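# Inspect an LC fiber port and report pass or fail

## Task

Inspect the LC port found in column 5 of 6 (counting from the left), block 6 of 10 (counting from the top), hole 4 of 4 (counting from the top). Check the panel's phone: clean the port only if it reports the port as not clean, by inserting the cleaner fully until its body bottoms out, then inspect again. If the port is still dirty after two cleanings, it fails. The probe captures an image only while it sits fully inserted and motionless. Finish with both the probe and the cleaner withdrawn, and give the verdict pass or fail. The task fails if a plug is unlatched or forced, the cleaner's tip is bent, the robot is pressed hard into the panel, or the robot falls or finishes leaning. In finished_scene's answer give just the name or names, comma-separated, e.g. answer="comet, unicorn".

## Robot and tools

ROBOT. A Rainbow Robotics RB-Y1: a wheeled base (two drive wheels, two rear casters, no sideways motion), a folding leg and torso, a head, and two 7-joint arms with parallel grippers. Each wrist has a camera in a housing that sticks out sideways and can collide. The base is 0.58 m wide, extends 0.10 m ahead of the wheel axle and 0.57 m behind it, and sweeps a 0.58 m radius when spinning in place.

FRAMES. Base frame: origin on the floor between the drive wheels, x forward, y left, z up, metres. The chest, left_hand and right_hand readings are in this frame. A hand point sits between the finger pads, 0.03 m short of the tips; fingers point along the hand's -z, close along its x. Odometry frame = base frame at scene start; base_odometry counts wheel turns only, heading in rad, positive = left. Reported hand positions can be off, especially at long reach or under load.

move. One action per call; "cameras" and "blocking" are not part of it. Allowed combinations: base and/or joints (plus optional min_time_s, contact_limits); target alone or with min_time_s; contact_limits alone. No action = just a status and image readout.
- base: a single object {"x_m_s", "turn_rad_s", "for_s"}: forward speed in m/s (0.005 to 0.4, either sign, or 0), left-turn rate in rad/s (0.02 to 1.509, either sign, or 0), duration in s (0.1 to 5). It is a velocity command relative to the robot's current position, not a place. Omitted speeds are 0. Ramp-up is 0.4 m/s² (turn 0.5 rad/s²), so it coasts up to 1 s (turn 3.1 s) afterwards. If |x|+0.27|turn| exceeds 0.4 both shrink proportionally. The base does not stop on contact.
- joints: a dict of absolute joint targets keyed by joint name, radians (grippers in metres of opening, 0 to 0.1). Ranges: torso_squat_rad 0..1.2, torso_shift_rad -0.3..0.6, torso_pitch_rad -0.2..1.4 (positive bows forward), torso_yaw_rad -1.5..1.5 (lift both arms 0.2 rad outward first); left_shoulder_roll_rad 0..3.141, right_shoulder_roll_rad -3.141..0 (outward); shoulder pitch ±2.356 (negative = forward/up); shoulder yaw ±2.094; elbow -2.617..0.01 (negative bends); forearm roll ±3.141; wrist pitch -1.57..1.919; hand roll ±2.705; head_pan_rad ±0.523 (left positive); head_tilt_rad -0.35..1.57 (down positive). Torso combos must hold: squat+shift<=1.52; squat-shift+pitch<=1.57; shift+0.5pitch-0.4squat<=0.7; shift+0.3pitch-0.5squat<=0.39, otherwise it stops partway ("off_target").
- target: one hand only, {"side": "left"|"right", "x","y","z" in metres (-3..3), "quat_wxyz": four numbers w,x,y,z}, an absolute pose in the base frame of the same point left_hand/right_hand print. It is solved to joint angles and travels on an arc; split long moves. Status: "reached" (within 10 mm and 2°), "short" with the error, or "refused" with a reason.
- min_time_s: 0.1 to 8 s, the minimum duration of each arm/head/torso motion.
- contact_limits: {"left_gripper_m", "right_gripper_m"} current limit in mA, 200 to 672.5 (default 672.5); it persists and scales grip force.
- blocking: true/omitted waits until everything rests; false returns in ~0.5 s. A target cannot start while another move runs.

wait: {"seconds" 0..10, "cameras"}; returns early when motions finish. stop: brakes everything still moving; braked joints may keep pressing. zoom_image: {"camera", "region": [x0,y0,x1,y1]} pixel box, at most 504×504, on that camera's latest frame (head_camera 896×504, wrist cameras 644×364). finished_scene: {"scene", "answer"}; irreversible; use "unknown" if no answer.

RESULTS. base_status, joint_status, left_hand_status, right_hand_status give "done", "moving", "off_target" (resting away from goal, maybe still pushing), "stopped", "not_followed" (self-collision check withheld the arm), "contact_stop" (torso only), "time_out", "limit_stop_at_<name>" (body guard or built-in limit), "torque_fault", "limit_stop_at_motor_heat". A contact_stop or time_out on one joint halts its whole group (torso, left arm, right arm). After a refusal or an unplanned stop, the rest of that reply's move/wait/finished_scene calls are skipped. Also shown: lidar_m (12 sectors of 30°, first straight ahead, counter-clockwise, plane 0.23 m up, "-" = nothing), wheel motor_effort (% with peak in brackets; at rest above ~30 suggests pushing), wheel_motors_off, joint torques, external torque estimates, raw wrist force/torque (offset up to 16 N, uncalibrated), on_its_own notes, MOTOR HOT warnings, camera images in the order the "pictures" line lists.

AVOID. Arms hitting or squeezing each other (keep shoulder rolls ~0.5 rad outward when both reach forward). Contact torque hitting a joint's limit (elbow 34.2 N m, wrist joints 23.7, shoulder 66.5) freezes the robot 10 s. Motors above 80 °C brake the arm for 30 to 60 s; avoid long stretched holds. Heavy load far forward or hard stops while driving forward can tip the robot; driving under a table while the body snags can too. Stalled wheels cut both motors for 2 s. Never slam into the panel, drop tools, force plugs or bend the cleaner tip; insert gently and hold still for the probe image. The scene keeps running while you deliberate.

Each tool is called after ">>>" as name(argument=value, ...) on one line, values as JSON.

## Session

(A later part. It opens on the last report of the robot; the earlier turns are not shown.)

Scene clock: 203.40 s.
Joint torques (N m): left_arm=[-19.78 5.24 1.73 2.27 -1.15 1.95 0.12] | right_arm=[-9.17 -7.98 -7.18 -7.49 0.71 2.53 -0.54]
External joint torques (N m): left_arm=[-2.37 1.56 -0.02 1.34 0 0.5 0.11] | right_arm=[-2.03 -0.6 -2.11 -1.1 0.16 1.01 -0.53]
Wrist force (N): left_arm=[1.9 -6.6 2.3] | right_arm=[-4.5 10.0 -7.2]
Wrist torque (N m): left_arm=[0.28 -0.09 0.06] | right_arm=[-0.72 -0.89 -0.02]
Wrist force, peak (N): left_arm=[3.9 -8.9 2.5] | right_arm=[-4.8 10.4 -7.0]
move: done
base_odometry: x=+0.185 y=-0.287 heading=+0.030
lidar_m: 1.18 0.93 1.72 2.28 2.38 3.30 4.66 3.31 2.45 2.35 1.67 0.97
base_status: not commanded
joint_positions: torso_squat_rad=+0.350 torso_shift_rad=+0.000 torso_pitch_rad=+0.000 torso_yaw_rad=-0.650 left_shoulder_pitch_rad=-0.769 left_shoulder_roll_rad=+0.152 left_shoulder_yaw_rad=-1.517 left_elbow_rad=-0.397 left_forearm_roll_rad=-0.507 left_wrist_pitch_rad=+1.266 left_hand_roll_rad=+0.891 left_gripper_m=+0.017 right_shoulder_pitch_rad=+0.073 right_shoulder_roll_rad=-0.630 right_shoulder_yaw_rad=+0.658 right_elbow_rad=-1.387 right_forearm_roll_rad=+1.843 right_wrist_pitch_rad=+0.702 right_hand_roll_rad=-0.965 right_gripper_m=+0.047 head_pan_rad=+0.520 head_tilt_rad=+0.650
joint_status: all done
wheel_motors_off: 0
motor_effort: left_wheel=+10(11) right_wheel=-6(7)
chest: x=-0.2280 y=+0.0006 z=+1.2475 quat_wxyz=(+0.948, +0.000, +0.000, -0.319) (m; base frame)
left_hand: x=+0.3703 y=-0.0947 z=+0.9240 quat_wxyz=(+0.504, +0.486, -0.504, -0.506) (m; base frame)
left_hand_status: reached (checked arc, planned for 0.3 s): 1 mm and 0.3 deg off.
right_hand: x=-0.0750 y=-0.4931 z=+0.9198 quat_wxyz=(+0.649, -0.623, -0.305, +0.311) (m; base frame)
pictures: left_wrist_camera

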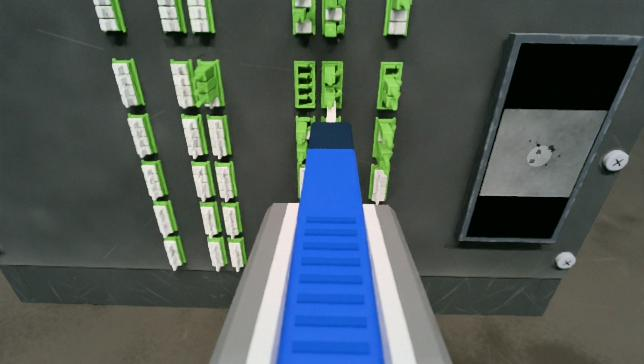

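>>> move(target={"side":"left","x":0.345,"y":-0.0944,"z":0.9240,"quat_wxyz":[0.5037,0.4875,-0.5048,-0.504]}, cameras=[])

>>> move(target={"side":"left","x":0.27,"y":-0.092,"z":0.9230,"quat_wxyz":[0.5037,0.4875,-0.5048,-0.504]}, cameras=[])

>>> move(target={"side":"left","x":0.23,"y":-0.03,"z":0.9230,"quat_wxyz":[0.5037,0.4875,-0.5048,-0.504]}, cameras=[])

>>> move(joints={"torso_yaw_rad":-0.82,"torso_pitch_rad":0.0}, min_time_s=3, cameras=["head_camera"])

>>> move(target={"side":"left","x":0.26,"y":-0.0926,"z":0.9240,"quat_wxyz":[0.5037,0.4875,-0.5048,-0.504]}, cameras=[])

>>> move(target={"side":"left","x":0.335,"y":-0.0939,"z":0.9240,"quat_wxyz":[0.5037,0.4875,-0.5048,-0.504]}, cameras=["left_wrist_camera"])

>>> zoom_image(camera="left_wrist_camera", region=[290, 50, 360, 120])

Scene clock: 207.07 s.
Joint torques (N m): left_arm=[-17.63 3.58 3.01 -0.38 -1.22 1.77 -0.06] | right_arm=[-9.89 -7.98 -7.08 -7.42 0.78 2.36 -0.52]
External joint torques (N m): left_arm=[-0.89 0.11 -0.04 -0.22 0.06 0.4 -0.07] | right_arm=[-2.75 -0.6 -2.01 -1.04 0.23 0.84 -0.52]
Wrist force (N): left_arm=[1.7 -6.0 -2.8] | right_arm=[-5.0 10.1 -7.1]
Wrist torque (N m): left_arm=[0.24 -0.02 0.05] | right_arm=[-0.75 -0.93 -0.03]
Wrist force, peak (N): left_arm=[7.3 -10.9 1.7] | right_arm=[-4.5 10.5 -7.2]
move: done
base_odometry: x=+0.185 y=-0.287 heading=+0.030
lidar_m: 1.18 0.93 1.72 2.27 2.38 3.30 4.66 3.29 2.46 2.36 1.67 0.98
base_status: not commanded
joint_positions: torso_squat_rad=+0.350 torso_shift_rad=+0.000 torso_pitch_rad=+0.000 torso_yaw_rad=-0.650 left_shoulder_pitch_rad=-0.740 left_shoulder_roll_rad=+0.229 left_shoulder_yaw_rad=-1.520 left_elbow_rad=-0.639 left_forearm_roll_rad=-0.509 left_wrist_pitch_rad=+1.427 left_hand_roll_rad=+0.829 left_gripper_m=+0.017 right_shoulder_pitch_rad=+0.073 right_shoulder_roll_rad=-0.630 right_shoulder_yaw_rad=+0.658 right_elbow_rad=-1.387 right_forearm_roll_rad=+1.843 right_wrist_pitch_rad=+0.702 right_hand_roll_rad=-0.965 right_gripper_m=+0.047 head_pan_rad=+0.520 head_tilt_rad=+0.650
joint_status: all done
wheel_motors_off: 0
motor_effort: left_wheel=+10(11) right_wheel=-6(7)
chest: x=-0.2280 y=+0.0006 z=+1.2475 quat_wxyz=(+0.948, +0.000, +0.000, -0.319) (m; base frame)
left_hand: x=+0.3449 y=-0.0943 z=+0.9240 quat_wxyz=(+0.503, +0.488, -0.505, -0.503) (m; base frame)
left_hand_status: reached (checked arc, planned for 0.6 s): 0 mm and 0.2 deg off.
right_hand: x=-0.0749 y=-0.4931 z=+0.9198 quat_wxyz=(+0.649, -0.623, -0.305, +0.311) (m; base frame)
pictures: none
No camera images: "cameras" was empty.

Scene clock: 208.07 s.
Joint torques (N m): left_arm=[-15.74 2.45 3.59 -2.15 -1.47 1.58 -0.06] | right_arm=[-9.31 -8.03 -6.96 -7.41 0.65 2.44 -0.53]
External joint torques (N m): left_arm=[-1.25 0.62 -0.61 -0.13 -0.07 0.32 -0.07] | right_arm=[-2.16 -0.64 -1.89 -1.03 0.09 0.92 -0.52]
Wrist force (N): left_arm=[2.0 -6.5 -3.0] | right_arm=[-4.4 10.1 -7.0]
Wrist torque (N m): left_arm=[0.28 0.01 0.09] | right_arm=[-0.75 -0.87 -0.03]
Wrist force, peak (N): left_arm=[1.2 -6.6 -3.4] | right_arm=[-4.7 10.5 -7.1]
move: done
base_odometry: x=+0.185 y=-0.287 heading=+0.030
lidar_m: 1.17 0.93 1.72 2.26 2.38 3.30 4.66 3.28 2.46 2.37 1.68 0.97
base_status: not commanded
joint_positions: torso_squat_rad=+0.350 torso_shift_rad=+0.000 torso_pitch_rad=+0.000 torso_yaw_rad=-0.650 left_shoulder_pitch_rad=-0.665 left_shoulder_roll_rad=+0.275 left_shoulder_yaw_rad=-1.552 left_elbow_rad=-0.979 left_forearm_roll_rad=-0.545 left_wrist_pitch_rad=+1.713 left_hand_roll_rad=+0.742 left_gripper_m=+0.017 right_shoulder_pitch_rad=+0.073 right_shoulder_roll_rad=-0.630 right_shoulder_yaw_rad=+0.658 right_elbow_rad=-1.387 right_forearm_roll_rad=+1.843 right_wrist_pitch_rad=+0.702 right_hand_roll_rad=-0.965 right_gripper_m=+0.047 head_pan_rad=+0.520 head_tilt_rad=+0.650
joint_status: all done
wheel_motors_off: 0
motor_effort: left_wheel=+11(11) right_wheel=-7(7)
chest: x=-0.2280 y=+0.0006 z=+1.2475 quat_wxyz=(+0.948, +0.000, +0.000, -0.319) (m; base frame)
left_hand: x=+0.2698 y=-0.0919 z=+0.9231 quat_wxyz=(+0.504, +0.488, -0.505, -0.503) (m; base frame)
left_hand_status: reached (checked arc, planned for 0.7 s): 0 mm and 0.1 deg off.
right_hand: x=-0.0749 y=-0.4931 z=+0.9198 quat_wxyz=(+0.649, -0.623, -0.305, +0.311) (m; base frame)
pictures: none
No camera images: "cameras" was empty.

Scene clock: 209.57 s.
Joint torques (N m): left_arm=[-12.83 2.52 4.2 -3.69 -1.44 1.5 -0.19] | right_arm=[-9.13 -7.98 -7.25 -7.51 0.65 2.49 -0.52]
External joint torques (N m): left_arm=[-1.17 -0.14 -0.27 -0.45 -0.08 0.26 -0.2] | right_arm=[-1.99 -0.59 -2.17 -1.13 0.09 0.97 -0.52]
Wrist force (N): left_arm=[1.0 -5.7 -2.1] | right_arm=[-4.9 10.3 -7.1]
Wrist torque (N m): left_arm=[0.19 -0.10 0.05] | right_arm=[-0.77 -0.91 -0.05]
Wrist force, peak (N): left_arm=[1.8 -7.1 -2.2] | right_arm=[-4.8 10.5 -7.1]
move: done
base_odometry: x=+0.185 y=-0.287 heading=+0.030
lidar_m: 1.18 0.93 1.72 2.28 2.37 3.31 4.66 3.29 2.44 2.37 1.67 0.98
base_status: not commanded
joint_positions: torso_squat_rad=+0.350 torso_shift_rad=+0.000 torso_pitch_rad=+0.000 torso_yaw_rad=-0.650 left_shoulder_pitch_rad=-0.549 left_shoulder_roll_rad=+0.444 left_shoulder_yaw_rad=-1.609 left_elbow_rad=-1.317 left_forearm_roll_rad=-0.630 left_wrist_pitch_rad=+1.909 left_hand_roll_rad=+0.731 left_gripper_m=+0.017 right_shoulder_pitch_rad=+0.073 right_shoulder_roll_rad=-0.630 right_shoulder_yaw_rad=+0.658 right_elbow_rad=-1.387 right_forearm_roll_rad=+1.843 right_wrist_pitch_rad=+0.702 right_hand_roll_rad=-0.965 right_gripper_m=+0.047 head_pan_rad=+0.520 head_tilt_rad=+0.650
joint_status: all done
wheel_motors_off: 0
motor_effort: left_wheel=+10(11) right_wheel=-7(8)
chest: x=-0.2280 y=+0.0006 z=+1.2475 quat_wxyz=(+0.948, +0.000, +0.000, -0.319) (m; base frame)
left_hand: x=+0.2300 y=-0.0298 z=+0.9230 quat_wxyz=(+0.504, +0.488, -0.505, -0.504) (m; base frame)
left_hand_status: reached (checked arc, planned for 0.7 s): 0 mm and 0.1 deg off.
right_hand: x=-0.0749 y=-0.4931 z=+0.9198 quat_wxyz=(+0.649, -0.623, -0.305, +0.311) (m; base frame)
pictures: none
No camera images: "cameras" was empty.

Scene clock: 212.83 s.
Joint torques (N m): left_arm=[-12.8 2.7 3.96 -3.84 -1.57 1.51 -0.18] | right_arm=[-9.27 -7.78 -7.37 -7.44 0.64 2.48 -0.46]
External joint torques (N m): left_arm=[-1.13 0.05 -0.51 -0.61 -0.21 0.28 -0.19] | right_arm=[-2.13 -0.39 -2.29 -1.06 0.08 0.96 -0.46]
Wrist force (N): left_arm=[1.5 -6.4 -2.9] | right_arm=[-4.6 10.1 -7.0]
Wrist torque (N m): left_arm=[0.29 -0.04 0.05] | right_arm=[-0.74 -0.89 -0.03]
Wrist force, peak (N): left_arm=[2.2 -6.9 -2.9] | right_arm=[-5.0 10.3 -7.2]
move: done
base_odometry: x=+0.185 y=-0.287 heading=+0.030
lidar_m: 1.18 0.92 1.73 2.27 2.37 3.30 4.66 3.29 2.44 2.37 1.66 0.98
base_status: not commanded
joint_positions: torso_squat_rad=+0.350 torso_shift_rad=+0.000 torso_pitch_rad=+0.000 torso_yaw_rad=-0.820 left_shoulder_pitch_rad=-0.549 left_shoulder_roll_rad=+0.444 left_shoulder_yaw_rad=-1.609 left_elbow_rad=-1.317 left_forearm_roll_rad=-0.630 left_wrist_pitch_rad=+1.909 left_hand_roll_rad=+0.731 left_gripper_m=+0.017 right_shoulder_pitch_rad=+0.073 right_shoulder_roll_rad=-0.630 right_shoulder_yaw_rad=+0.658 right_elbow_rad=-1.387 right_forearm_roll_rad=+1.843 right_wrist_pitch_rad=+0.702 right_hand_roll_rad=-0.965 right_gripper_m=+0.047 head_pan_rad=+0.520 head_tilt_rad=+0.650
joint_status: all done
wheel_motors_off: 0
motor_effort: left_wheel=+11(11) right_wheel=-7(7)
chest: x=-0.2280 y=+0.0006 z=+1.2475 quat_wxyz=(+0.917, +0.000, +0.000, -0.399) (m; base frame)
left_hand: x=+0.2182 y=-0.1069 z=+0.9230 quat_wxyz=(+0.459, +0.443, -0.544, -0.545) (m; base frame)
right_hand: x=-0.1606 y=-0.5119 z=+0.9198 quat_wxyz=(+0.673, -0.647, -0.251, +0.255) (m; base frame)
pictures: head_camera

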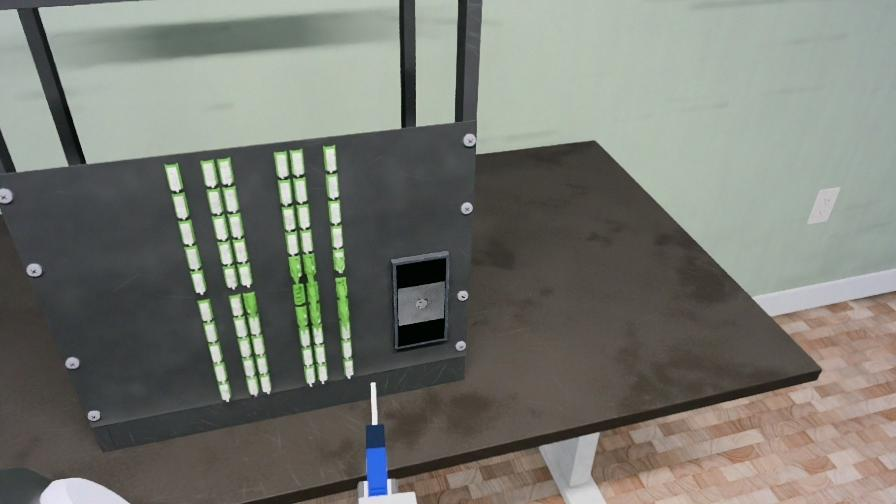

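Scene clock: 213.77 s.
Joint torques (N m): left_arm=[-13.5 2.9 6.02 -2.86 -1.3 1.3 0.13] | right_arm=[-9.08 -7.69 -7.2 -7.42 0.7 2.48 -0.5]
External joint torques (N m): left_arm=[-0.56 -0.48 1.53 -0.16 0.06 0.05 0.12] | right_arm=[-1.94 -0.3 -2.13 -1.03 0.15 0.96 -0.49]
Wrist force (N): left_arm=[1.8 -5.6 -2.8] | right_arm=[-4.9 10.4 -6.9]
Wrist torque (N m): left_arm=[0.22 -0.04 0.03] | right_arm=[-0.78 -0.90 -0.03]
Wrist force, peak (N): left_arm=[1.5 -6.9 -3.2] | right_arm=[-5.0 10.3 -7.0]
move: done
base_odometry: x=+0.185 y=-0.287 heading=+0.030
lidar_m: 1.18 0.93 1.74 2.27 2.38 3.31 4.66 3.28 2.45 2.37 1.67 0.99
base_status: not commanded
joint_positions: torso_squat_rad=+0.350 torso_shift_rad=+0.000 torso_pitch_rad=+0.000 torso_yaw_rad=-0.820 left_shoulder_pitch_rad=-0.567 left_shoulder_roll_rad=+0.430 left_shoulder_yaw_rad=-1.501 left_elbow_rad=-1.191 left_forearm_roll_rad=-0.538 left_wrist_pitch_rad=+1.881 left_hand_roll_rad=+0.740 left_gripper_m=+0.017 right_shoulder_pitch_rad=+0.073 right_shoulder_roll_rad=-0.630 right_shoulder_yaw_rad=+0.658 right_elbow_rad=-1.387 right_forearm_roll_rad=+1.843 right_wrist_pitch_rad=+0.702 right_hand_roll_rad=-0.965 right_gripper_m=+0.047 head_pan_rad=+0.520 head_tilt_rad=+0.650
joint_status: all done
wheel_motors_off: 0
motor_effort: left_wheel=+10(11) right_wheel=-7(7)
chest: x=-0.2280 y=+0.0006 z=+1.2475 quat_wxyz=(+0.917, +0.000, +0.000, -0.399) (m; base frame)
left_hand: x=+0.2599 y=-0.0923 z=+0.9242 quat_wxyz=(+0.504, +0.487, -0.504, -0.504) (m; base frame)
left_hand_status: reached (checked arc, planned for 0.4 s): 0 mm and 0.1 deg off.
right_hand: x=-0.1607 y=-0.5119 z=+0.9198 quat_wxyz=(+0.673, -0.647, -0.251, +0.255) (m; base frame)
pictures: none
No camera images: "cameras" was empty.

Scene clock: 214.60 s.
Joint torques (N m): left_arm=[-15.86 5.09 6.17 -1.81 -1.29 1.63 0.16] | right_arm=[-9.05 -7.79 -7.05 -7.58 0.67 2.45 -0.44]
External joint torques (N m): left_arm=[-0.95 -0.53 1.72 -0.56 0.06 0.3 0.15] | right_arm=[-1.91 -0.4 -1.97 -1.19 0.11 0.93 -0.44]
Wrist force (N): left_arm=[2.3 -6.3 -2.3] | right_arm=[-4.9 10.2 -7.1]
Wrist torque (N m): left_arm=[0.26 0.02 0.07] | right_arm=[-0.75 -0.92 -0.02]
Wrist force, peak (N): left_arm=[2.5 -7.1 -2.2] | right_arm=[-4.9 10.2 -7.1]
move: done
base_odometry: x=+0.185 y=-0.287 heading=+0.030
lidar_m: 1.18 0.93 1.73 2.27 2.37 3.30 4.65 3.30 2.45 2.36 1.67 0.98
base_status: not commanded
joint_positions: torso_squat_rad=+0.350 torso_shift_rad=+0.000 torso_pitch_rad=+0.000 torso_yaw_rad=-0.820 left_shoulder_pitch_rad=-0.627 left_shoulder_roll_rad=+0.471 left_shoulder_yaw_rad=-1.465 left_elbow_rad=-0.998 left_forearm_roll_rad=-0.491 left_wrist_pitch_rad=+1.650 left_hand_roll_rad=+0.795 left_gripper_m=+0.017 right_shoulder_pitch_rad=+0.073 right_shoulder_roll_rad=-0.630 right_shoulder_yaw_rad=+0.658 right_elbow_rad=-1.387 right_forearm_roll_rad=+1.843 right_wrist_pitch_rad=+0.702 right_hand_roll_rad=-0.965 right_gripper_m=+0.047 head_pan_rad=+0.520 head_tilt_rad=+0.650
joint_status: all done
wheel_motors_off: 0
motor_effort: left_wheel=+10(11) right_wheel=-7(7)
chest: x=-0.2280 y=+0.0006 z=+1.2475 quat_wxyz=(+0.917, +0.000, +0.000, -0.399) (m; base frame)
left_hand: x=+0.3349 y=-0.0937 z=+0.9241 quat_wxyz=(+0.504, +0.487, -0.505, -0.504) (m; base frame)
left_hand_status: reached (checked arc, planned for 0.5 s): 0 mm and 0.1 deg off.
right_hand: x=-0.1607 y=-0.5119 z=+0.9198 quat_wxyz=(+0.673, -0.647, -0.251, +0.255) (m; base frame)
pictures: left_wrist_camera

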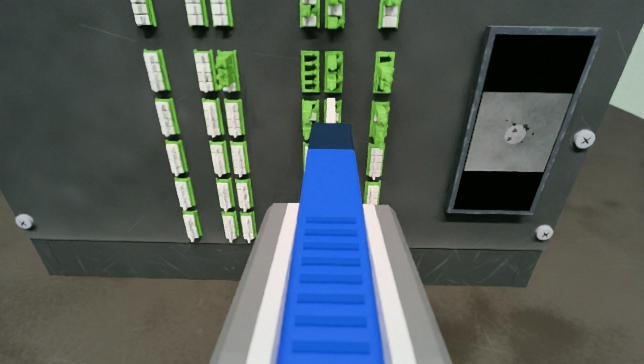

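Scaled by 7.200 from the camera's 644x364 image, which has a finer 1265x715 frame.

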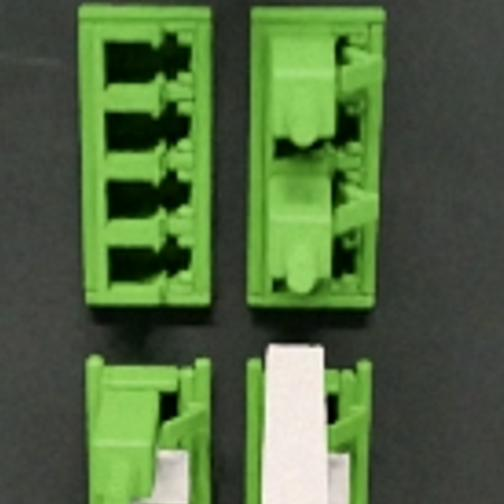

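>>> move(target={"side":"left","x":0.360,"y":-0.0948,"z":0.9235,"quat_wxyz":[0.5037,0.4875,-0.5048,-0.504]}, cameras=["left_wrist_camera"])

>>> zoom_image(camera="left_wrist_camera", region=[295, 60, 355, 120])

Scene clock: 216.17 s.
Joint torques (N m): left_arm=[-16.74 5.84 6.13 -0.79 -1.33 1.53 0.18] | right_arm=[-9.2 -8 -7.41 -7.52 0.75 2.45 -0.51]
External joint torques (N m): left_arm=[-1.16 -0.36 1.97 -0.16 -0.02 0.17 0.17] | right_arm=[-2.05 -0.61 -2.33 -1.14 0.19 0.93 -0.5]
Wrist force (N): left_arm=[1.5 -6.2 -2.7] | right_arm=[-4.7 10.3 -7.3]
Wrist torque (N m): left_arm=[0.27 -0.09 0.03] | right_arm=[-0.77 -0.90 -0.03]
Wrist force, peak (N): left_arm=[2.1 -7.4 -2.2] | right_arm=[-4.8 10.1 -7.6]
move: done
base_odometry: x=+0.185 y=-0.287 heading=+0.030
lidar_m: 1.18 0.92 1.73 2.27 2.37 3.32 4.66 3.31 2.45 2.37 1.66 0.98
base_status: not commanded
joint_positions: torso_squat_rad=+0.350 torso_shift_rad=+0.000 torso_pitch_rad=+0.000 torso_yaw_rad=-0.820 left_shoulder_pitch_rad=-0.650 left_shoulder_roll_rad=+0.461 left_shoulder_yaw_rad=-1.458 left_elbow_rad=-0.891 left_forearm_roll_rad=-0.478 left_wrist_pitch_rad=+1.556 left_hand_roll_rad=+0.821 left_gripper_m=+0.017 right_shoulder_pitch_rad=+0.073 right_shoulder_roll_rad=-0.630 right_shoulder_yaw_rad=+0.658 right_elbow_rad=-1.387 right_forearm_roll_rad=+1.843 right_wrist_pitch_rad=+0.702 right_hand_roll_rad=-0.965 right_gripper_m=+0.047 head_pan_rad=+0.520 head_tilt_rad=+0.650
joint_status: all done
wheel_motors_off: 0
motor_effort: left_wheel=+10(10) right_wheel=-7(7)
chest: x=-0.2280 y=+0.0006 z=+1.2475 quat_wxyz=(+0.917, +0.000, +0.000, -0.399) (m; base frame)
left_hand: x=+0.3599 y=-0.0946 z=+0.9235 quat_wxyz=(+0.504, +0.487, -0.505, -0.504) (m; base frame)
left_hand_status: reached (checked arc, planned for 0.4 s): 0 mm and 0.1 deg off.
right_hand: x=-0.1607 y=-0.5119 z=+0.9198 quat_wxyz=(+0.673, -0.647, -0.251, +0.255) (m; base frame)
pictures: left_wrist_camera

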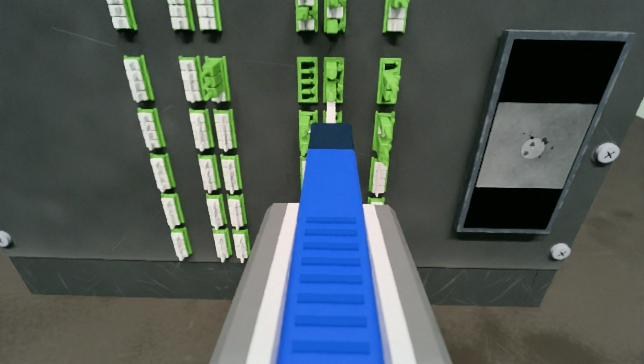

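Scaled by 8.400 from the camera's 644x364 image, which has a finer 1265x715 frame.

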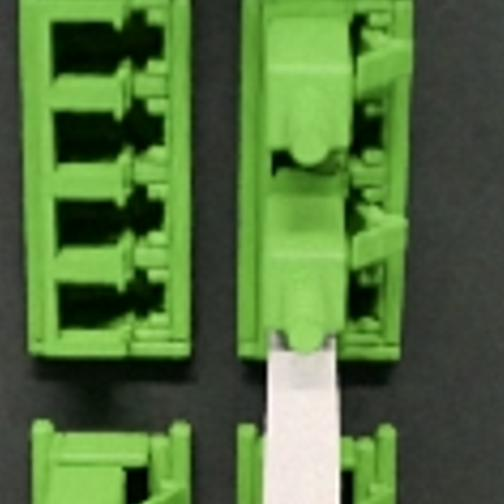

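>>> move(target={"side":"left","x":0.367,"y":-0.0949,"z":0.9233,"quat_wxyz":[0.5037,0.4875,-0.5048,-0.504]}, cameras=["left_wrist_camera"])

>>> zoom_image(camera="left_wrist_camera", region=[295, 60, 355, 120])

Scene clock: 216.87 s.
Joint torques (N m): left_arm=[-16.94 5.99 5.73 -0.1 -1.19 1.61 0.05] | right_arm=[-9.26 -7.5 -7.17 -7.59 0.69 2.47 -0.55]
External joint torques (N m): left_arm=[-1.18 -0.35 1.68 0.34 0.11 0.24 0.03] | right_arm=[-2.11 -0.11 -2.09 -1.21 0.13 0.95 -0.55]
Wrist force (N): left_arm=[2.3 -6.4 -2.8] | right_arm=[-4.7 10.1 -6.8]
Wrist torque (N m): left_arm=[0.27 0.02 0.02] | right_arm=[-0.74 -0.89 -0.04]
Wrist force, peak (N): left_arm=[2.0 -7.7 -1.9] | right_arm=[-4.5 10.9 -6.9]
move: done
base_odometry: x=+0.185 y=-0.287 heading=+0.030
lidar_m: 1.18 0.93 1.72 2.26 2.38 3.31 4.65 3.29 2.45 2.37 1.68 0.99
base_status: not commanded
joint_positions: torso_squat_rad=+0.350 torso_shift_rad=+0.000 torso_pitch_rad=+0.000 torso_yaw_rad=-0.820 left_shoulder_pitch_rad=-0.656 left_shoulder_roll_rad=+0.456 left_shoulder_yaw_rad=-1.456 left_elbow_rad=-0.857 left_forearm_roll_rad=-0.476 left_wrist_pitch_rad=+1.529 left_hand_roll_rad=+0.830 left_gripper_m=+0.017 right_shoulder_pitch_rad=+0.073 right_shoulder_roll_rad=-0.630 right_shoulder_yaw_rad=+0.658 right_elbow_rad=-1.387 right_forearm_roll_rad=+1.843 right_wrist_pitch_rad=+0.702 right_hand_roll_rad=-0.965 right_gripper_m=+0.047 head_pan_rad=+0.520 head_tilt_rad=+0.650
joint_status: all done
wheel_motors_off: 0
motor_effort: left_wheel=+9(10) right_wheel=-7(8)
chest: x=-0.2280 y=+0.0006 z=+1.2475 quat_wxyz=(+0.917, +0.000, +0.000, -0.399) (m; base frame)
left_hand: x=+0.3667 y=-0.0946 z=+0.9235 quat_wxyz=(+0.504, +0.487, -0.505, -0.504) (m; base frame)
left_hand_status: reached (checked arc, planned for 0.2 s): 0 mm and 0.1 deg off.
right_hand: x=-0.1607 y=-0.5119 z=+0.9198 quat_wxyz=(+0.673, -0.647, -0.251, +0.255) (m; base frame)
pictures: left_wrist_camera

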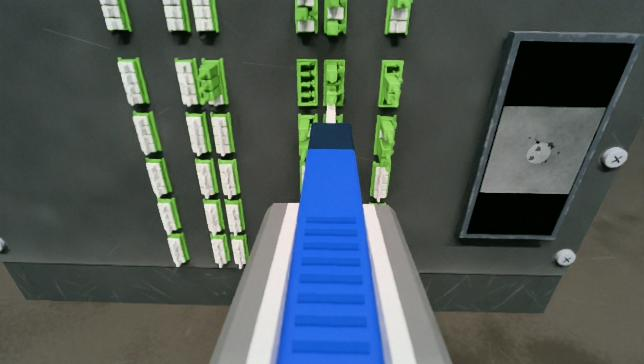

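Scaled by 8.400 from the camera's 644x364 image, which has a finer 1265x715 frame.

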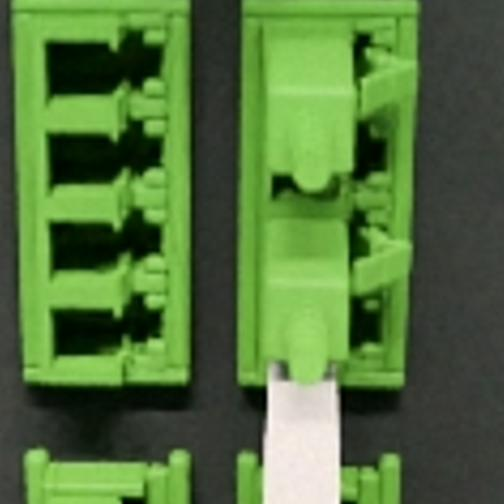

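>>> move(target={"side":"left","x":0.371,"y":-0.0951,"z":0.9232,"quat_wxyz":[0.5037,0.4875,-0.5048,-0.504]}, cameras=["left_wrist_camera"])

>>> zoom_image(camera="left_wrist_camera", region=[295, 60, 355, 120])

Scene clock: 217.57 s.
Joint torques (N m): left_arm=[-16.73 5.99 5.59 -0.16 -1.1 1.45 0.05] | right_arm=[-9.3 -7.75 -7.15 -7.48 0.78 2.44 -0.6]
External joint torques (N m): left_arm=[-0.85 -0.42 1.63 0.16 0.19 0.07 0.04] | right_arm=[-2.15 -0.36 -2.08 -1.09 0.22 0.92 -0.59]
Wrist force (N): left_arm=[1.8 -5.2 -3.0] | right_arm=[-4.6 10.0 -7.0]
Wrist torque (N m): left_arm=[0.27 -0.01 0.02] | right_arm=[-0.73 -0.90 -0.04]
Wrist force, peak (N): left_arm=[1.8 -6.7 -2.4] | right_arm=[-4.9 10.2 -7.0]
move: done
base_odometry: x=+0.185 y=-0.287 heading=+0.030
lidar_m: 1.18 0.93 1.71 2.27 2.38 3.29 4.65 3.30 2.44 2.37 1.66 0.97
base_status: not commanded
joint_positions: torso_squat_rad=+0.350 torso_shift_rad=+0.000 torso_pitch_rad=+0.000 torso_yaw_rad=-0.820 left_shoulder_pitch_rad=-0.660 left_shoulder_roll_rad=+0.450 left_shoulder_yaw_rad=-1.455 left_elbow_rad=-0.832 left_forearm_roll_rad=-0.475 left_wrist_pitch_rad=+1.511 left_hand_roll_rad=+0.835 left_gripper_m=+0.017 right_shoulder_pitch_rad=+0.073 right_shoulder_roll_rad=-0.630 right_shoulder_yaw_rad=+0.658 right_elbow_rad=-1.387 right_forearm_roll_rad=+1.843 right_wrist_pitch_rad=+0.702 right_hand_roll_rad=-0.965 right_gripper_m=+0.047 head_pan_rad=+0.520 head_tilt_rad=+0.650
joint_status: all done
wheel_motors_off: 0
motor_effort: left_wheel=+10(10) right_wheel=-7(7)
chest: x=-0.2280 y=+0.0006 z=+1.2475 quat_wxyz=(+0.917, +0.000, +0.000, -0.399) (m; base frame)
left_hand: x=+0.3709 y=-0.0949 z=+0.9232 quat_wxyz=(+0.504, +0.487, -0.505, -0.504) (m; base frame)
left_hand_status: reached (checked arc, planned for 0.2 s): 0 mm and 0.0 deg off.
right_hand: x=-0.1607 y=-0.5119 z=+0.9198 quat_wxyz=(+0.673, -0.647, -0.251, +0.255) (m; base frame)
pictures: left_wrist_camera

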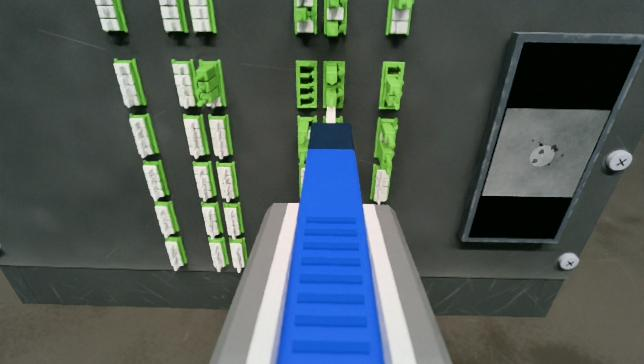

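Scaled by 8.400 from the camera's 644x364 image, which has a finer 1265x715 frame.

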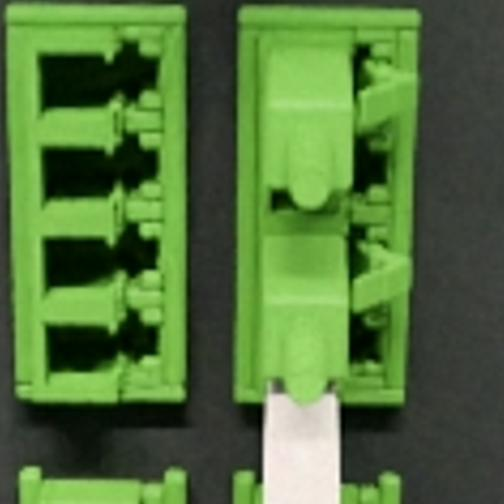

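>>> move(target={"side":"left","x":0.375,"y":-0.0952,"z":0.9231,"quat_wxyz":[0.5037,0.4875,-0.5048,-0.504]}, cameras=["left_wrist_camera"])

>>> zoom_image(camera="left_wrist_camera", region=[295, 70, 355, 130])

Scene clock: 218.33 s.
Joint torques (N m): left_arm=[-17.12 6.07 5.25 0 -1.11 1.3 0.18] | right_arm=[-9.28 -7.92 -7.39 -7.52 0.65 2.41 -0.47]
External joint torques (N m): left_arm=[-1.13 -0.42 1.39 0.19 0.16 -0.08 0.17] | right_arm=[-2.13 -0.53 -2.31 -1.13 0.1 0.89 -0.46]
Wrist force (N): left_arm=[2.1 -5.4 -2.0] | right_arm=[-4.7 10.2 -6.8]
Wrist torque (N m): left_arm=[0.31 0.00 0.03] | right_arm=[-0.77 -0.89 -0.04]
Wrist force, peak (N): left_arm=[0.6 -7.1 -0.4] | right_arm=[-4.8 10.3 -7.2]
move: done
base_odometry: x=+0.185 y=-0.287 heading=+0.030
lidar_m: 1.17 0.93 1.71 2.27 2.37 3.31 4.65 3.29 2.45 2.37 1.67 0.99
base_status: not commanded
joint_positions: torso_squat_rad=+0.350 torso_shift_rad=+0.000 torso_pitch_rad=+0.000 torso_yaw_rad=-0.820 left_shoulder_pitch_rad=-0.664 left_shoulder_roll_rad=+0.446 left_shoulder_yaw_rad=-1.454 left_elbow_rad=-0.809 left_forearm_roll_rad=-0.473 left_wrist_pitch_rad=+1.493 left_hand_roll_rad=+0.841 left_gripper_m=+0.017 right_shoulder_pitch_rad=+0.073 right_shoulder_roll_rad=-0.630 right_shoulder_yaw_rad=+0.658 right_elbow_rad=-1.387 right_forearm_roll_rad=+1.843 right_wrist_pitch_rad=+0.702 right_hand_roll_rad=-0.965 right_gripper_m=+0.047 head_pan_rad=+0.520 head_tilt_rad=+0.650
joint_status: all done
wheel_motors_off: 0
motor_effort: left_wheel=+10(11) right_wheel=-7(7)
chest: x=-0.2280 y=+0.0006 z=+1.2475 quat_wxyz=(+0.917, +0.000, +0.000, -0.399) (m; base frame)
left_hand: x=+0.3749 y=-0.0950 z=+0.9231 quat_wxyz=(+0.504, +0.487, -0.505, -0.504) (m; base frame)
left_hand_status: reached (checked arc, planned for 0.2 s): 0 mm and 0.0 deg off.
right_hand: x=-0.1607 y=-0.5119 z=+0.9198 quat_wxyz=(+0.673, -0.647, -0.251, +0.255) (m; base frame)
pictures: left_wrist_camera

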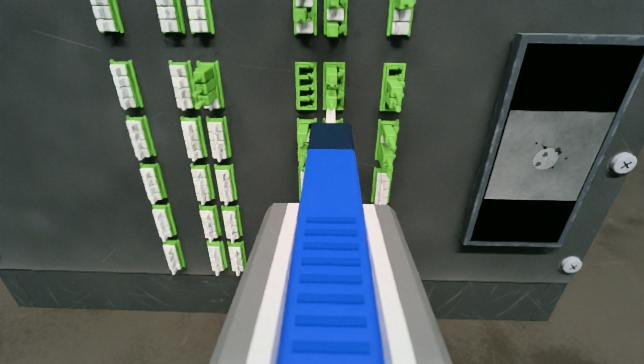

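Scaled by 8.400 from the camera's 644x364 image, which has a finer 1265x715 frame.

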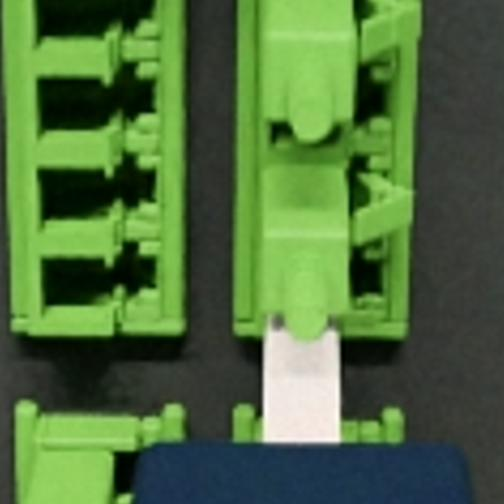

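>>> move(target={"side":"left","x":0.380,"y":-0.0953,"z":0.9230,"quat_wxyz":[0.5037,0.4875,-0.5048,-0.504]}, cameras=["left_wrist_camera"])

>>> zoom_image(camera="left_wrist_camera", region=[295, 70, 355, 130])

Scene clock: 219.10 s.
Joint torques (N m): left_arm=[-16.93 6.16 5.4 0.28 -1.08 1.49 0.03] | right_arm=[-9.18 -7.99 -7.2 -7.47 0.78 2.37 -0.59]
External joint torques (N m): left_arm=[-0.81 -0.42 1.64 0.33 0.19 0.09 0.02] | right_arm=[-2.04 -0.6 -2.12 -1.08 0.22 0.85 -0.58]
Wrist force (N): left_arm=[2.2 -5.0 -2.4] | right_arm=[-4.6 10.2 -7.2]
Wrist torque (N m): left_arm=[0.28 0.03 0.03] | right_arm=[-0.75 -0.88 -0.03]
Wrist force, peak (N): left_arm=[2.0 -7.7 0.5] | right_arm=[-5.0 10.5 -6.8]
move: done
base_odometry: x=+0.185 y=-0.287 heading=+0.030
lidar_m: 1.17 0.92 1.73 2.27 2.38 3.31 4.66 3.30 2.45 2.37 1.66 0.98
base_status: not commanded
joint_positions: torso_squat_rad=+0.350 torso_shift_rad=+0.000 torso_pitch_rad=+0.000 torso_yaw_rad=-0.820 left_shoulder_pitch_rad=-0.669 left_shoulder_roll_rad=+0.440 left_shoulder_yaw_rad=-1.454 left_elbow_rad=-0.780 left_forearm_roll_rad=-0.472 left_wrist_pitch_rad=+1.471 left_hand_roll_rad=+0.848 left_gripper_m=+0.017 right_shoulder_pitch_rad=+0.073 right_shoulder_roll_rad=-0.630 right_shoulder_yaw_rad=+0.658 right_elbow_rad=-1.387 right_forearm_roll_rad=+1.843 right_wrist_pitch_rad=+0.702 right_hand_roll_rad=-0.965 right_gripper_m=+0.047 head_pan_rad=+0.520 head_tilt_rad=+0.650
joint_status: all done
wheel_motors_off: 0
motor_effort: left_wheel=+10(11) right_wheel=-7(7)
chest: x=-0.2280 y=+0.0006 z=+1.2475 quat_wxyz=(+0.917, +0.000, +0.000, -0.399) (m; base frame)
left_hand: x=+0.3798 y=-0.0951 z=+0.9231 quat_wxyz=(+0.504, +0.487, -0.505, -0.504) (m; base frame)
left_hand_status: reached (checked arc, planned for 0.2 s): 0 mm and 0.0 deg off.
right_hand: x=-0.1607 y=-0.5119 z=+0.9198 quat_wxyz=(+0.673, -0.647, -0.251, +0.255) (m; base frame)
pictures: left_wrist_camera

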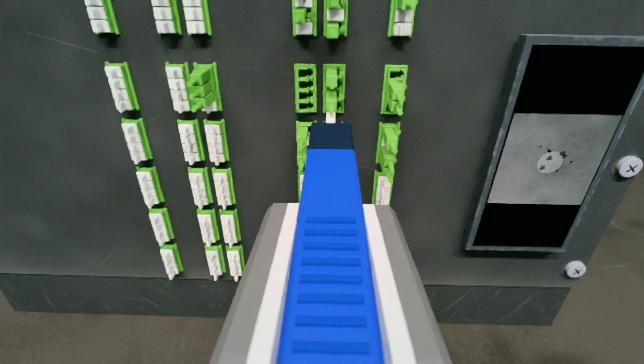

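Scaled by 8.400 from the camera's 644x364 image, which has a finer 1265x715 frame.

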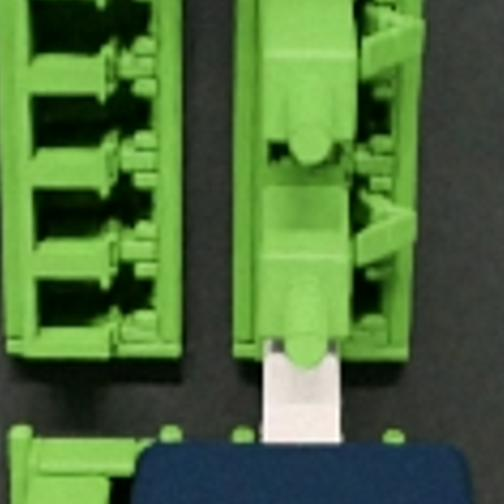

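>>> move(target={"side":"left","x":0.386,"y":-0.0954,"z":0.9229,"quat_wxyz":[0.5037,0.4875,-0.5048,-0.504]}, cameras=["left_wrist_camera"])

>>> zoom_image(camera="left_wrist_camera", region=[295, 80, 355, 140])

Scene clock: 219.87 s.
Joint torques (N m): left_arm=[-17.98 7.95 5.5 0.89 -0.99 1.16 0.1] | right_arm=[-9.14 -7.8 -6.94 -7.56 0.78 2.48 -0.52]
External joint torques (N m): left_arm=[-1.71 1.27 1.89 0.76 0.26 -0.24 0.08] | right_arm=[-1.99 -0.41 -1.86 -1.17 0.22 0.95 -0.51]
Wrist force (N): left_arm=[1.3 -4.9 3.5] | right_arm=[-4.8 10.1 -7.0]
Wrist torque (N m): left_arm=[0.38 0.02 0.09] | right_arm=[-0.76 -0.91 -0.04]
Wrist force, peak (N): left_arm=[3.4 -7.7 3.4] | right_arm=[-4.6 10.5 -7.1]
move: done
base_odometry: x=+0.185 y=-0.287 heading=+0.030
lidar_m: 1.17 0.92 1.72 2.27 2.37 3.31 4.65 3.29 2.46 2.37 1.67 0.98
base_status: not commanded
joint_positions: torso_squat_rad=+0.350 torso_shift_rad=+0.000 torso_pitch_rad=+0.000 torso_yaw_rad=-0.820 left_shoulder_pitch_rad=-0.675 left_shoulder_roll_rad=+0.433 left_shoulder_yaw_rad=-1.453 left_elbow_rad=-0.745 left_forearm_roll_rad=-0.470 left_wrist_pitch_rad=+1.444 left_hand_roll_rad=+0.856 left_gripper_m=+0.017 right_shoulder_pitch_rad=+0.073 right_shoulder_roll_rad=-0.630 right_shoulder_yaw_rad=+0.658 right_elbow_rad=-1.387 right_forearm_roll_rad=+1.843 right_wrist_pitch_rad=+0.702 right_hand_roll_rad=-0.965 right_gripper_m=+0.047 head_pan_rad=+0.520 head_tilt_rad=+0.650
joint_status: all done
wheel_motors_off: 0
motor_effort: left_wheel=+10(11) right_wheel=-6(7)
chest: x=-0.2281 y=+0.0006 z=+1.2475 quat_wxyz=(+0.917, +0.000, +0.000, -0.399) (m; base frame)
left_hand: x=+0.3854 y=-0.0953 z=+0.9229 quat_wxyz=(+0.504, +0.487, -0.505, -0.505) (m; base frame)
left_hand_status: reached (checked arc, planned for 0.2 s): 1 mm and 0.1 deg off.
right_hand: x=-0.1607 y=-0.5119 z=+0.9198 quat_wxyz=(+0.673, -0.647, -0.251, +0.255) (m; base frame)
pictures: left_wrist_camera

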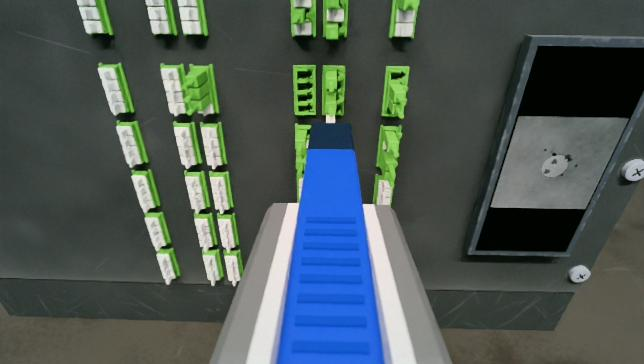

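Scaled by 8.400 from the camera's 644x364 image, which has a finer 1265x715 frame.

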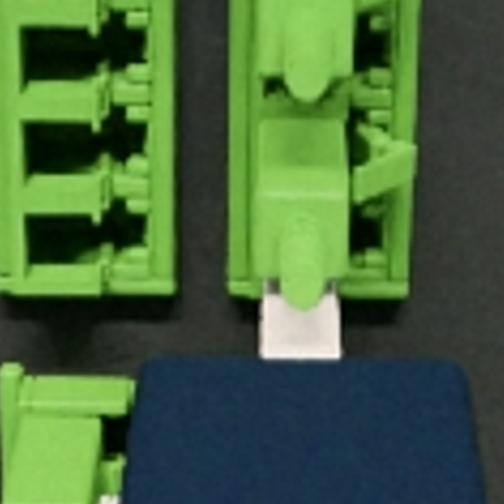

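>>> move(target={"side":"left","x":0.391,"y":-0.0954,"z":0.9228,"quat_wxyz":[0.5037,0.4875,-0.5048,-0.504]}, cameras=["left_wrist_camera"])

>>> zoom_image(camera="left_wrist_camera", region=[295, 80, 355, 140])

Scene clock: 220.53 s.
Joint torques (N m): left_arm=[-19.71 11.56 5.09 2.92 -1.02 0.81 0.25] | right_arm=[-9.3 -7.9 -7.16 -7.43 0.71 2.44 -0.54]
External joint torques (N m): left_arm=[-3.31 4.81 1.63 2.63 0.22 -0.61 0.23] | right_arm=[-2.14 -0.51 -2.08 -1.04 0.15 0.92 -0.53]
Wrist force (N): left_arm=[0.2 -3.5 16.5] | right_arm=[-4.7 10.0 -7.1]
Wrist torque (N m): left_arm=[0.67 0.21 0.05] | right_arm=[-0.73 -0.91 -0.03]
Wrist force, peak (N): left_arm=[-0.4 -5.5 19.3] | right_arm=[-4.9 10.3 -7.1]
move: done
base_odometry: x=+0.185 y=-0.287 heading=+0.030
lidar_m: 1.18 0.93 1.72 2.27 2.37 3.31 4.65 3.30 2.45 2.38 1.67 0.97
base_status: not commanded
joint_positions: torso_squat_rad=+0.350 torso_shift_rad=+0.000 torso_pitch_rad=+0.000 torso_yaw_rad=-0.820 left_shoulder_pitch_rad=-0.680 left_shoulder_roll_rad=+0.423 left_shoulder_yaw_rad=-1.452 left_elbow_rad=-0.710 left_forearm_roll_rad=-0.469 left_wrist_pitch_rad=+1.420 left_hand_roll_rad=+0.864 left_gripper_m=+0.017 right_shoulder_pitch_rad=+0.073 right_shoulder_roll_rad=-0.630 right_shoulder_yaw_rad=+0.658 right_elbow_rad=-1.387 right_forearm_roll_rad=+1.843 right_wrist_pitch_rad=+0.702 right_hand_roll_rad=-0.965 right_gripper_m=+0.047 head_pan_rad=+0.520 head_tilt_rad=+0.650
joint_status: all done
wheel_motors_off: 0
motor_effort: left_wheel=+12(12) right_wheel=-6(7)
chest: x=-0.2282 y=+0.0006 z=+1.2475 quat_wxyz=(+0.917, +0.000, +0.000, -0.399) (m; base frame)
left_hand: x=+0.3899 y=-0.0956 z=+0.9224 quat_wxyz=(+0.504, +0.486, -0.504, -0.505) (m; base frame)
left_hand_status: reached (checked arc, planned for 0.2 s): 1 mm and 0.2 deg off.
right_hand: x=-0.1608 y=-0.5119 z=+0.9198 quat_wxyz=(+0.673, -0.647, -0.252, +0.255) (m; base frame)
pictures: left_wrist_camera

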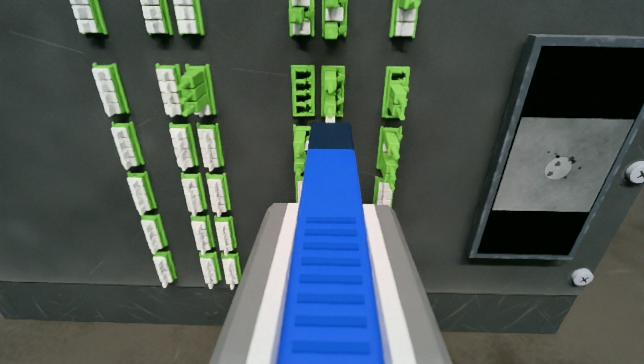

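Scaled by 8.400 from the camera's 644x364 image, which has a finer 1265x715 frame.

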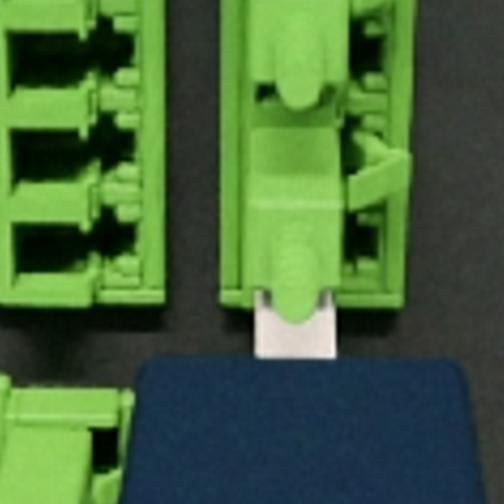

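>>> move(target={"side":"left","x":0.395,"y":-0.0951,"z":0.9232,"quat_wxyz":[0.5037,0.4875,-0.5048,-0.504]}, cameras=["left_wrist_camera"])

>>> zoom_image(camera="left_wrist_camera", region=[295, 80, 355, 140])

Scene clock: 221.37 s.
Joint torques (N m): left_arm=[-24 20.73 6.14 7.41 -1.33 0.14 0.17] | right_arm=[-9.12 -8.11 -7.12 -7.59 0.67 2.44 -0.57]
External joint torques (N m): left_arm=[-7.51 13.99 2.79 7.01 -0.11 -1.28 0.16] | right_arm=[-1.95 -0.73 -2.04 -1.2 0.11 0.92 -0.56]
Wrist force (N): left_arm=[-2.1 -1.7 42.5] | right_arm=[-4.7 10.3 -7.1]
Wrist torque (N m): left_arm=[0.78 0.47 0.02] | right_arm=[-0.76 -0.91 -0.04]
Wrist force, peak (N): left_arm=[-0.9 -2.4 46.4] | right_arm=[-5.2 10.4 -7.1]
move: done
base_odometry: x=+0.185 y=-0.287 heading=+0.030
lidar_m: 1.18 0.92 1.71 2.26 2.36 3.30 4.65 3.29 2.44 2.37 1.67 0.97
base_status: not commanded
joint_positions: torso_squat_rad=+0.350 torso_shift_rad=-0.001 torso_pitch_rad=-0.001 torso_yaw_rad=-0.820 left_shoulder_pitch_rad=-0.683 left_shoulder_roll_rad=+0.415 left_shoulder_yaw_rad=-1.452 left_elbow_rad=-0.686 left_forearm_roll_rad=-0.468 left_wrist_pitch_rad=+1.401 left_hand_roll_rad=+0.871 left_gripper_m=+0.017 right_shoulder_pitch_rad=+0.073 right_shoulder_roll_rad=-0.630 right_shoulder_yaw_rad=+0.658 right_elbow_rad=-1.387 right_forearm_roll_rad=+1.843 right_wrist_pitch_rad=+0.702 right_hand_roll_rad=-0.965 right_gripper_m=+0.047 head_pan_rad=+0.520 head_tilt_rad=+0.650
joint_status: all done
wheel_motors_off: 0
motor_effort: left_wheel=+18(19) right_wheel=-1(6)
chest: x=-0.2285 y=+0.0006 z=+1.2475 quat_wxyz=(+0.917, +0.000, +0.000, -0.399) (m; base frame)
left_hand: x=+0.3924 y=-0.0961 z=+0.9217 quat_wxyz=(+0.504, +0.485, -0.504, -0.506) (m; base frame)
left_hand_status: reached (checked arc, planned for 0.2 s): 3 mm and 0.3 deg off.
right_hand: x=-0.1610 y=-0.5119 z=+0.9198 quat_wxyz=(+0.673, -0.647, -0.252, +0.255) (m; base frame)
pictures: left_wrist_camera

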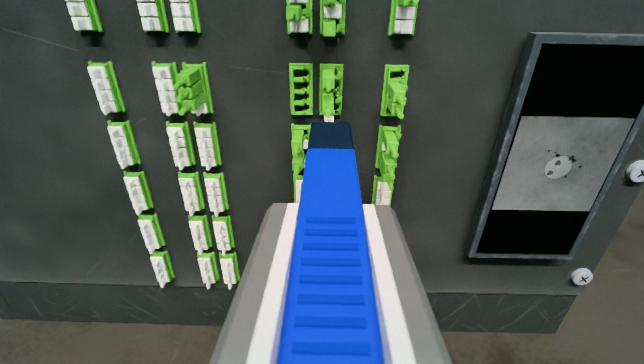

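Scaled by 8.400 from the camera's 644x364 image, which has a finer 1265x715 frame.

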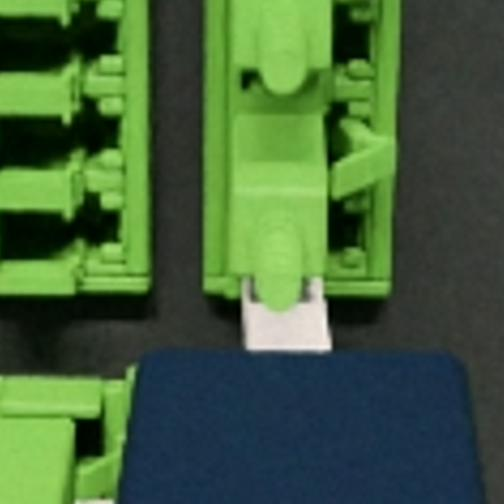

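>>> move(cameras=["head_camera"])

>>> zoom_image(camera="head_camera", region=[260, 240, 360, 340])

Scene clock: 221.67 s.
Joint torques (N m): left_arm=[-23.91 20.38 6.06 7.49 -1.28 0.13 0.09] | right_arm=[-9.19 -8 -7.04 -7.59 0.66 2.45 -0.51]
External joint torques (N m): left_arm=[-7.43 13.61 2.71 7.09 -0.05 -1.29 0.08] | right_arm=[-2.03 -0.62 -1.96 -1.2 0.1 0.93 -0.51]
Wrist force (N): left_arm=[-2.1 -1.4 41.9] | right_arm=[-4.5 10.1 -7.0]
Wrist torque (N m): left_arm=[0.75 0.52 0.06] | right_arm=[-0.75 -0.87 -0.03]
Wrist force, peak (N): left_arm=[-2.1 -2.6 42.5] | right_arm=[-4.7 10.3 -7.1]
base_odometry: x=+0.185 y=-0.287 heading=+0.030
lidar_m: 1.18 0.93 1.72 2.27 2.38 3.31 4.65 3.30 2.44 2.38 1.67 0.98
base_status: not commanded
joint_positions: torso_squat_rad=+0.350 torso_shift_rad=-0.001 torso_pitch_rad=-0.001 torso_yaw_rad=-0.820 left_shoulder_pitch_rad=-0.683 left_shoulder_roll_rad=+0.415 left_shoulder_yaw_rad=-1.452 left_elbow_rad=-0.686 left_forearm_roll_rad=-0.468 left_wrist_pitch_rad=+1.401 left_hand_roll_rad=+0.871 left_gripper_m=+0.017 right_shoulder_pitch_rad=+0.073 right_shoulder_roll_rad=-0.630 right_shoulder_yaw_rad=+0.658 right_elbow_rad=-1.387 right_forearm_roll_rad=+1.843 right_wrist_pitch_rad=+0.702 right_hand_roll_rad=-0.965 right_gripper_m=+0.047 head_pan_rad=+0.520 head_tilt_rad=+0.650
joint_status: all done
wheel_motors_off: 0
motor_effort: left_wheel=+19(19) right_wheel=-1(6)
chest: x=-0.2285 y=+0.0006 z=+1.2475 quat_wxyz=(+0.917, +0.000, +0.000, -0.399) (m; base frame)
left_hand: x=+0.3924 y=-0.0961 z=+0.9217 quat_wxyz=(+0.504, +0.485, -0.504, -0.506) (m; base frame)
left_hand_status: reached (checked arc, planned for 0.2 s): 3 mm and 0.3 deg off.
right_hand: x=-0.1610 y=-0.5119 z=+0.9198 quat_wxyz=(+0.673, -0.647, -0.252, +0.255) (m; base frame)
pictures: head_camera

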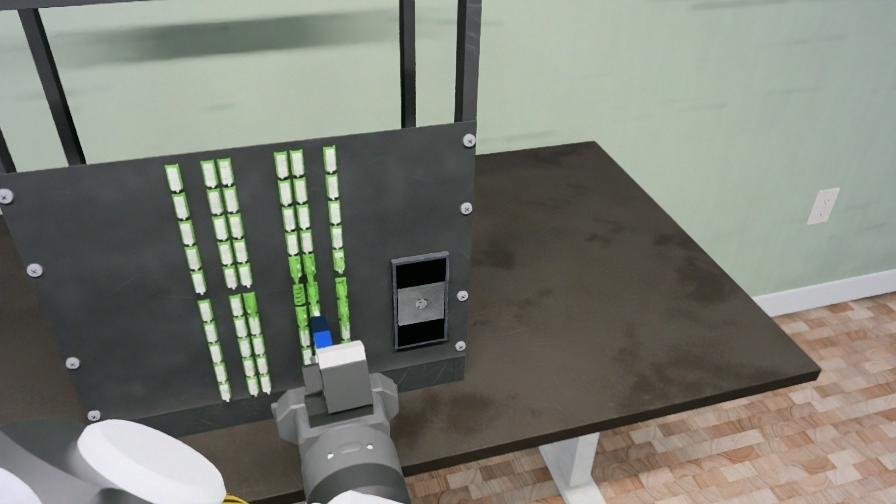

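Scaled by 5.040 from the camera's 896x504 image, which has a finer 1280x720 frame.

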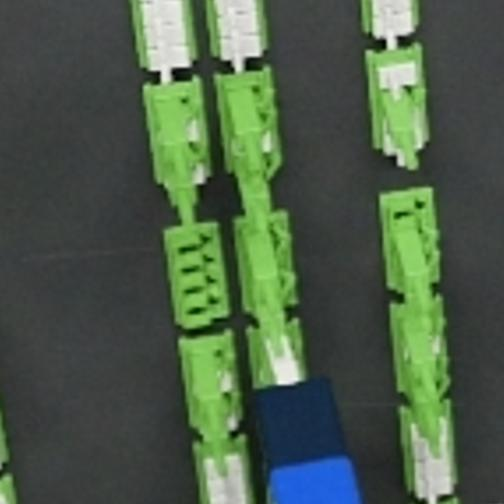

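>>> move(target={"side":"left","x":0.397,"y":-0.0938,"z":0.9252,"quat_wxyz":[0.5037,0.4885,-0.5048,-0.5030]}, cameras=["left_wrist_camera","head_camera"])

>>> zoom_image(camera="left_wrist_camera", region=[295, 80, 355, 140])

>>> zoom_image(camera="head_camera", region=[280, 280, 340, 340])

Scene clock: 223.80 s.
Joint torques (N m): left_arm=[-26.84 26.2 6.62 10.48 -1.38 0.44 -0.02] | right_arm=[-9.13 -7.88 -7.19 -7.44 0.62 2.49 -0.61]
External joint torques (N m): left_arm=[-10.33 19.36 3.25 10.08 -0.16 -0.99 -0.03] | right_arm=[-1.96 -0.5 -2.12 -1.05 0.07 0.97 -0.6]
Wrist force (N): left_arm=[-1.1 -4.5 53.2] | right_arm=[-4.8 10.0 -6.9]
Wrist torque (N m): left_arm=[0.63 0.40 0.05] | right_arm=[-0.72 -0.89 -0.03]
Wrist force, peak (N): left_arm=[1.0 -4.2 58.9] | right_arm=[-4.7 10.4 -7.2]
move: done
base_odometry: x=+0.185 y=-0.287 heading=+0.030
lidar_m: 1.18 0.93 1.73 2.27 2.38 3.30 4.65 3.29 2.45 2.36 1.67 0.98
base_status: not commanded
joint_positions: torso_squat_rad=+0.350 torso_shift_rad=-0.001 torso_pitch_rad=-0.001 torso_yaw_rad=-0.820 left_shoulder_pitch_rad=-0.684 left_shoulder_roll_rad=+0.420 left_shoulder_yaw_rad=-1.451 left_elbow_rad=-0.689 left_forearm_roll_rad=-0.468 left_wrist_pitch_rad=+1.401 left_hand_roll_rad=+0.870 left_gripper_m=+0.017 right_shoulder_pitch_rad=+0.073 right_shoulder_roll_rad=-0.630 right_shoulder_yaw_rad=+0.658 right_elbow_rad=-1.387 right_forearm_roll_rad=+1.843 right_wrist_pitch_rad=+0.702 right_hand_roll_rad=-0.965 right_gripper_m=+0.047 head_pan_rad=+0.520 head_tilt_rad=+0.650
joint_status: all done
wheel_motors_off: 0
motor_effort: left_wheel=+20(20) right_wheel=+1(1)
chest: x=-0.2287 y=+0.0006 z=+1.2475 quat_wxyz=(+0.917, +0.000, +0.000, -0.399) (m; base frame)
left_hand: x=+0.3937 y=-0.0955 z=+0.9227 quat_wxyz=(+0.504, +0.486, -0.504, -0.505) (m; base frame)
left_hand_status: reached (checked arc, planned for 0.1 s): 5 mm and 0.4 deg off.
right_hand: x=-0.1611 y=-0.5119 z=+0.9198 quat_wxyz=(+0.673, -0.647, -0.252, +0.255) (m; base frame)
pictures: head_camera, left_wrist_camera

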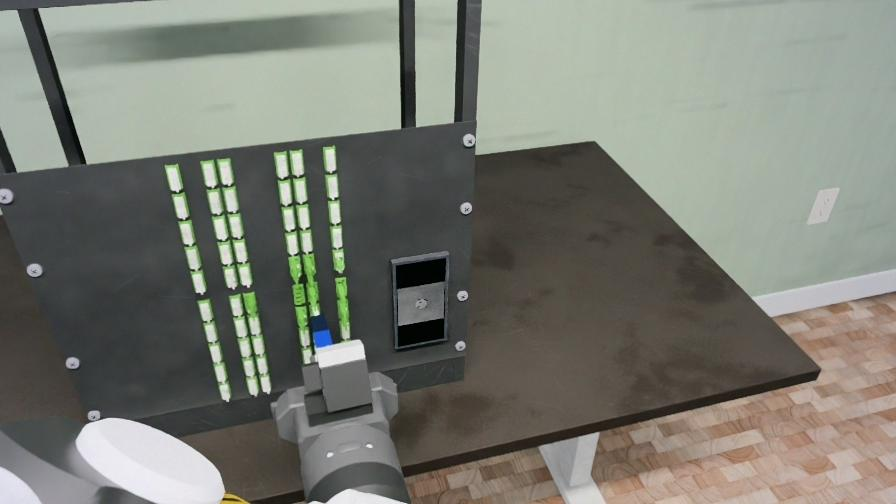

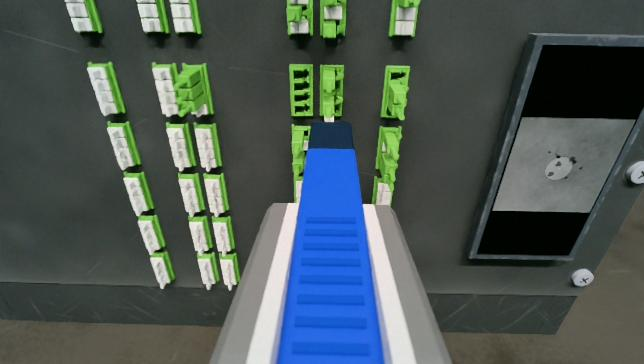

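Scaled by 8.400 from the camera's 644x364 image, which has a finer 1265x715 frame.

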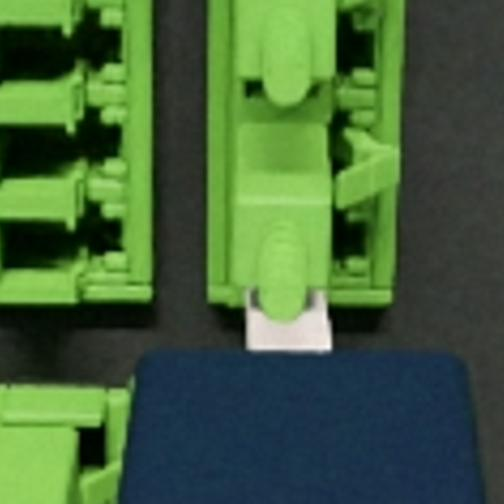

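Scaled by 8.400 from the camera's 896x504 image, which has a finer 1280x720 frame.

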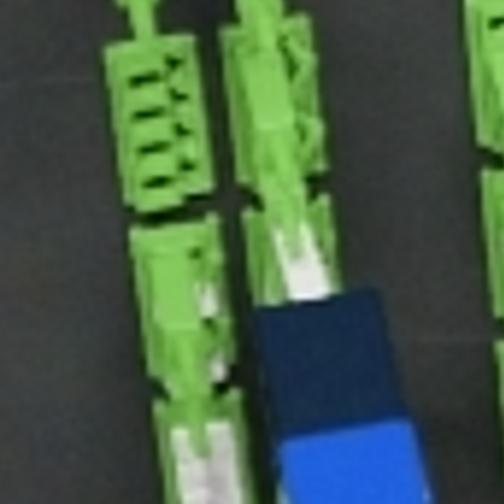

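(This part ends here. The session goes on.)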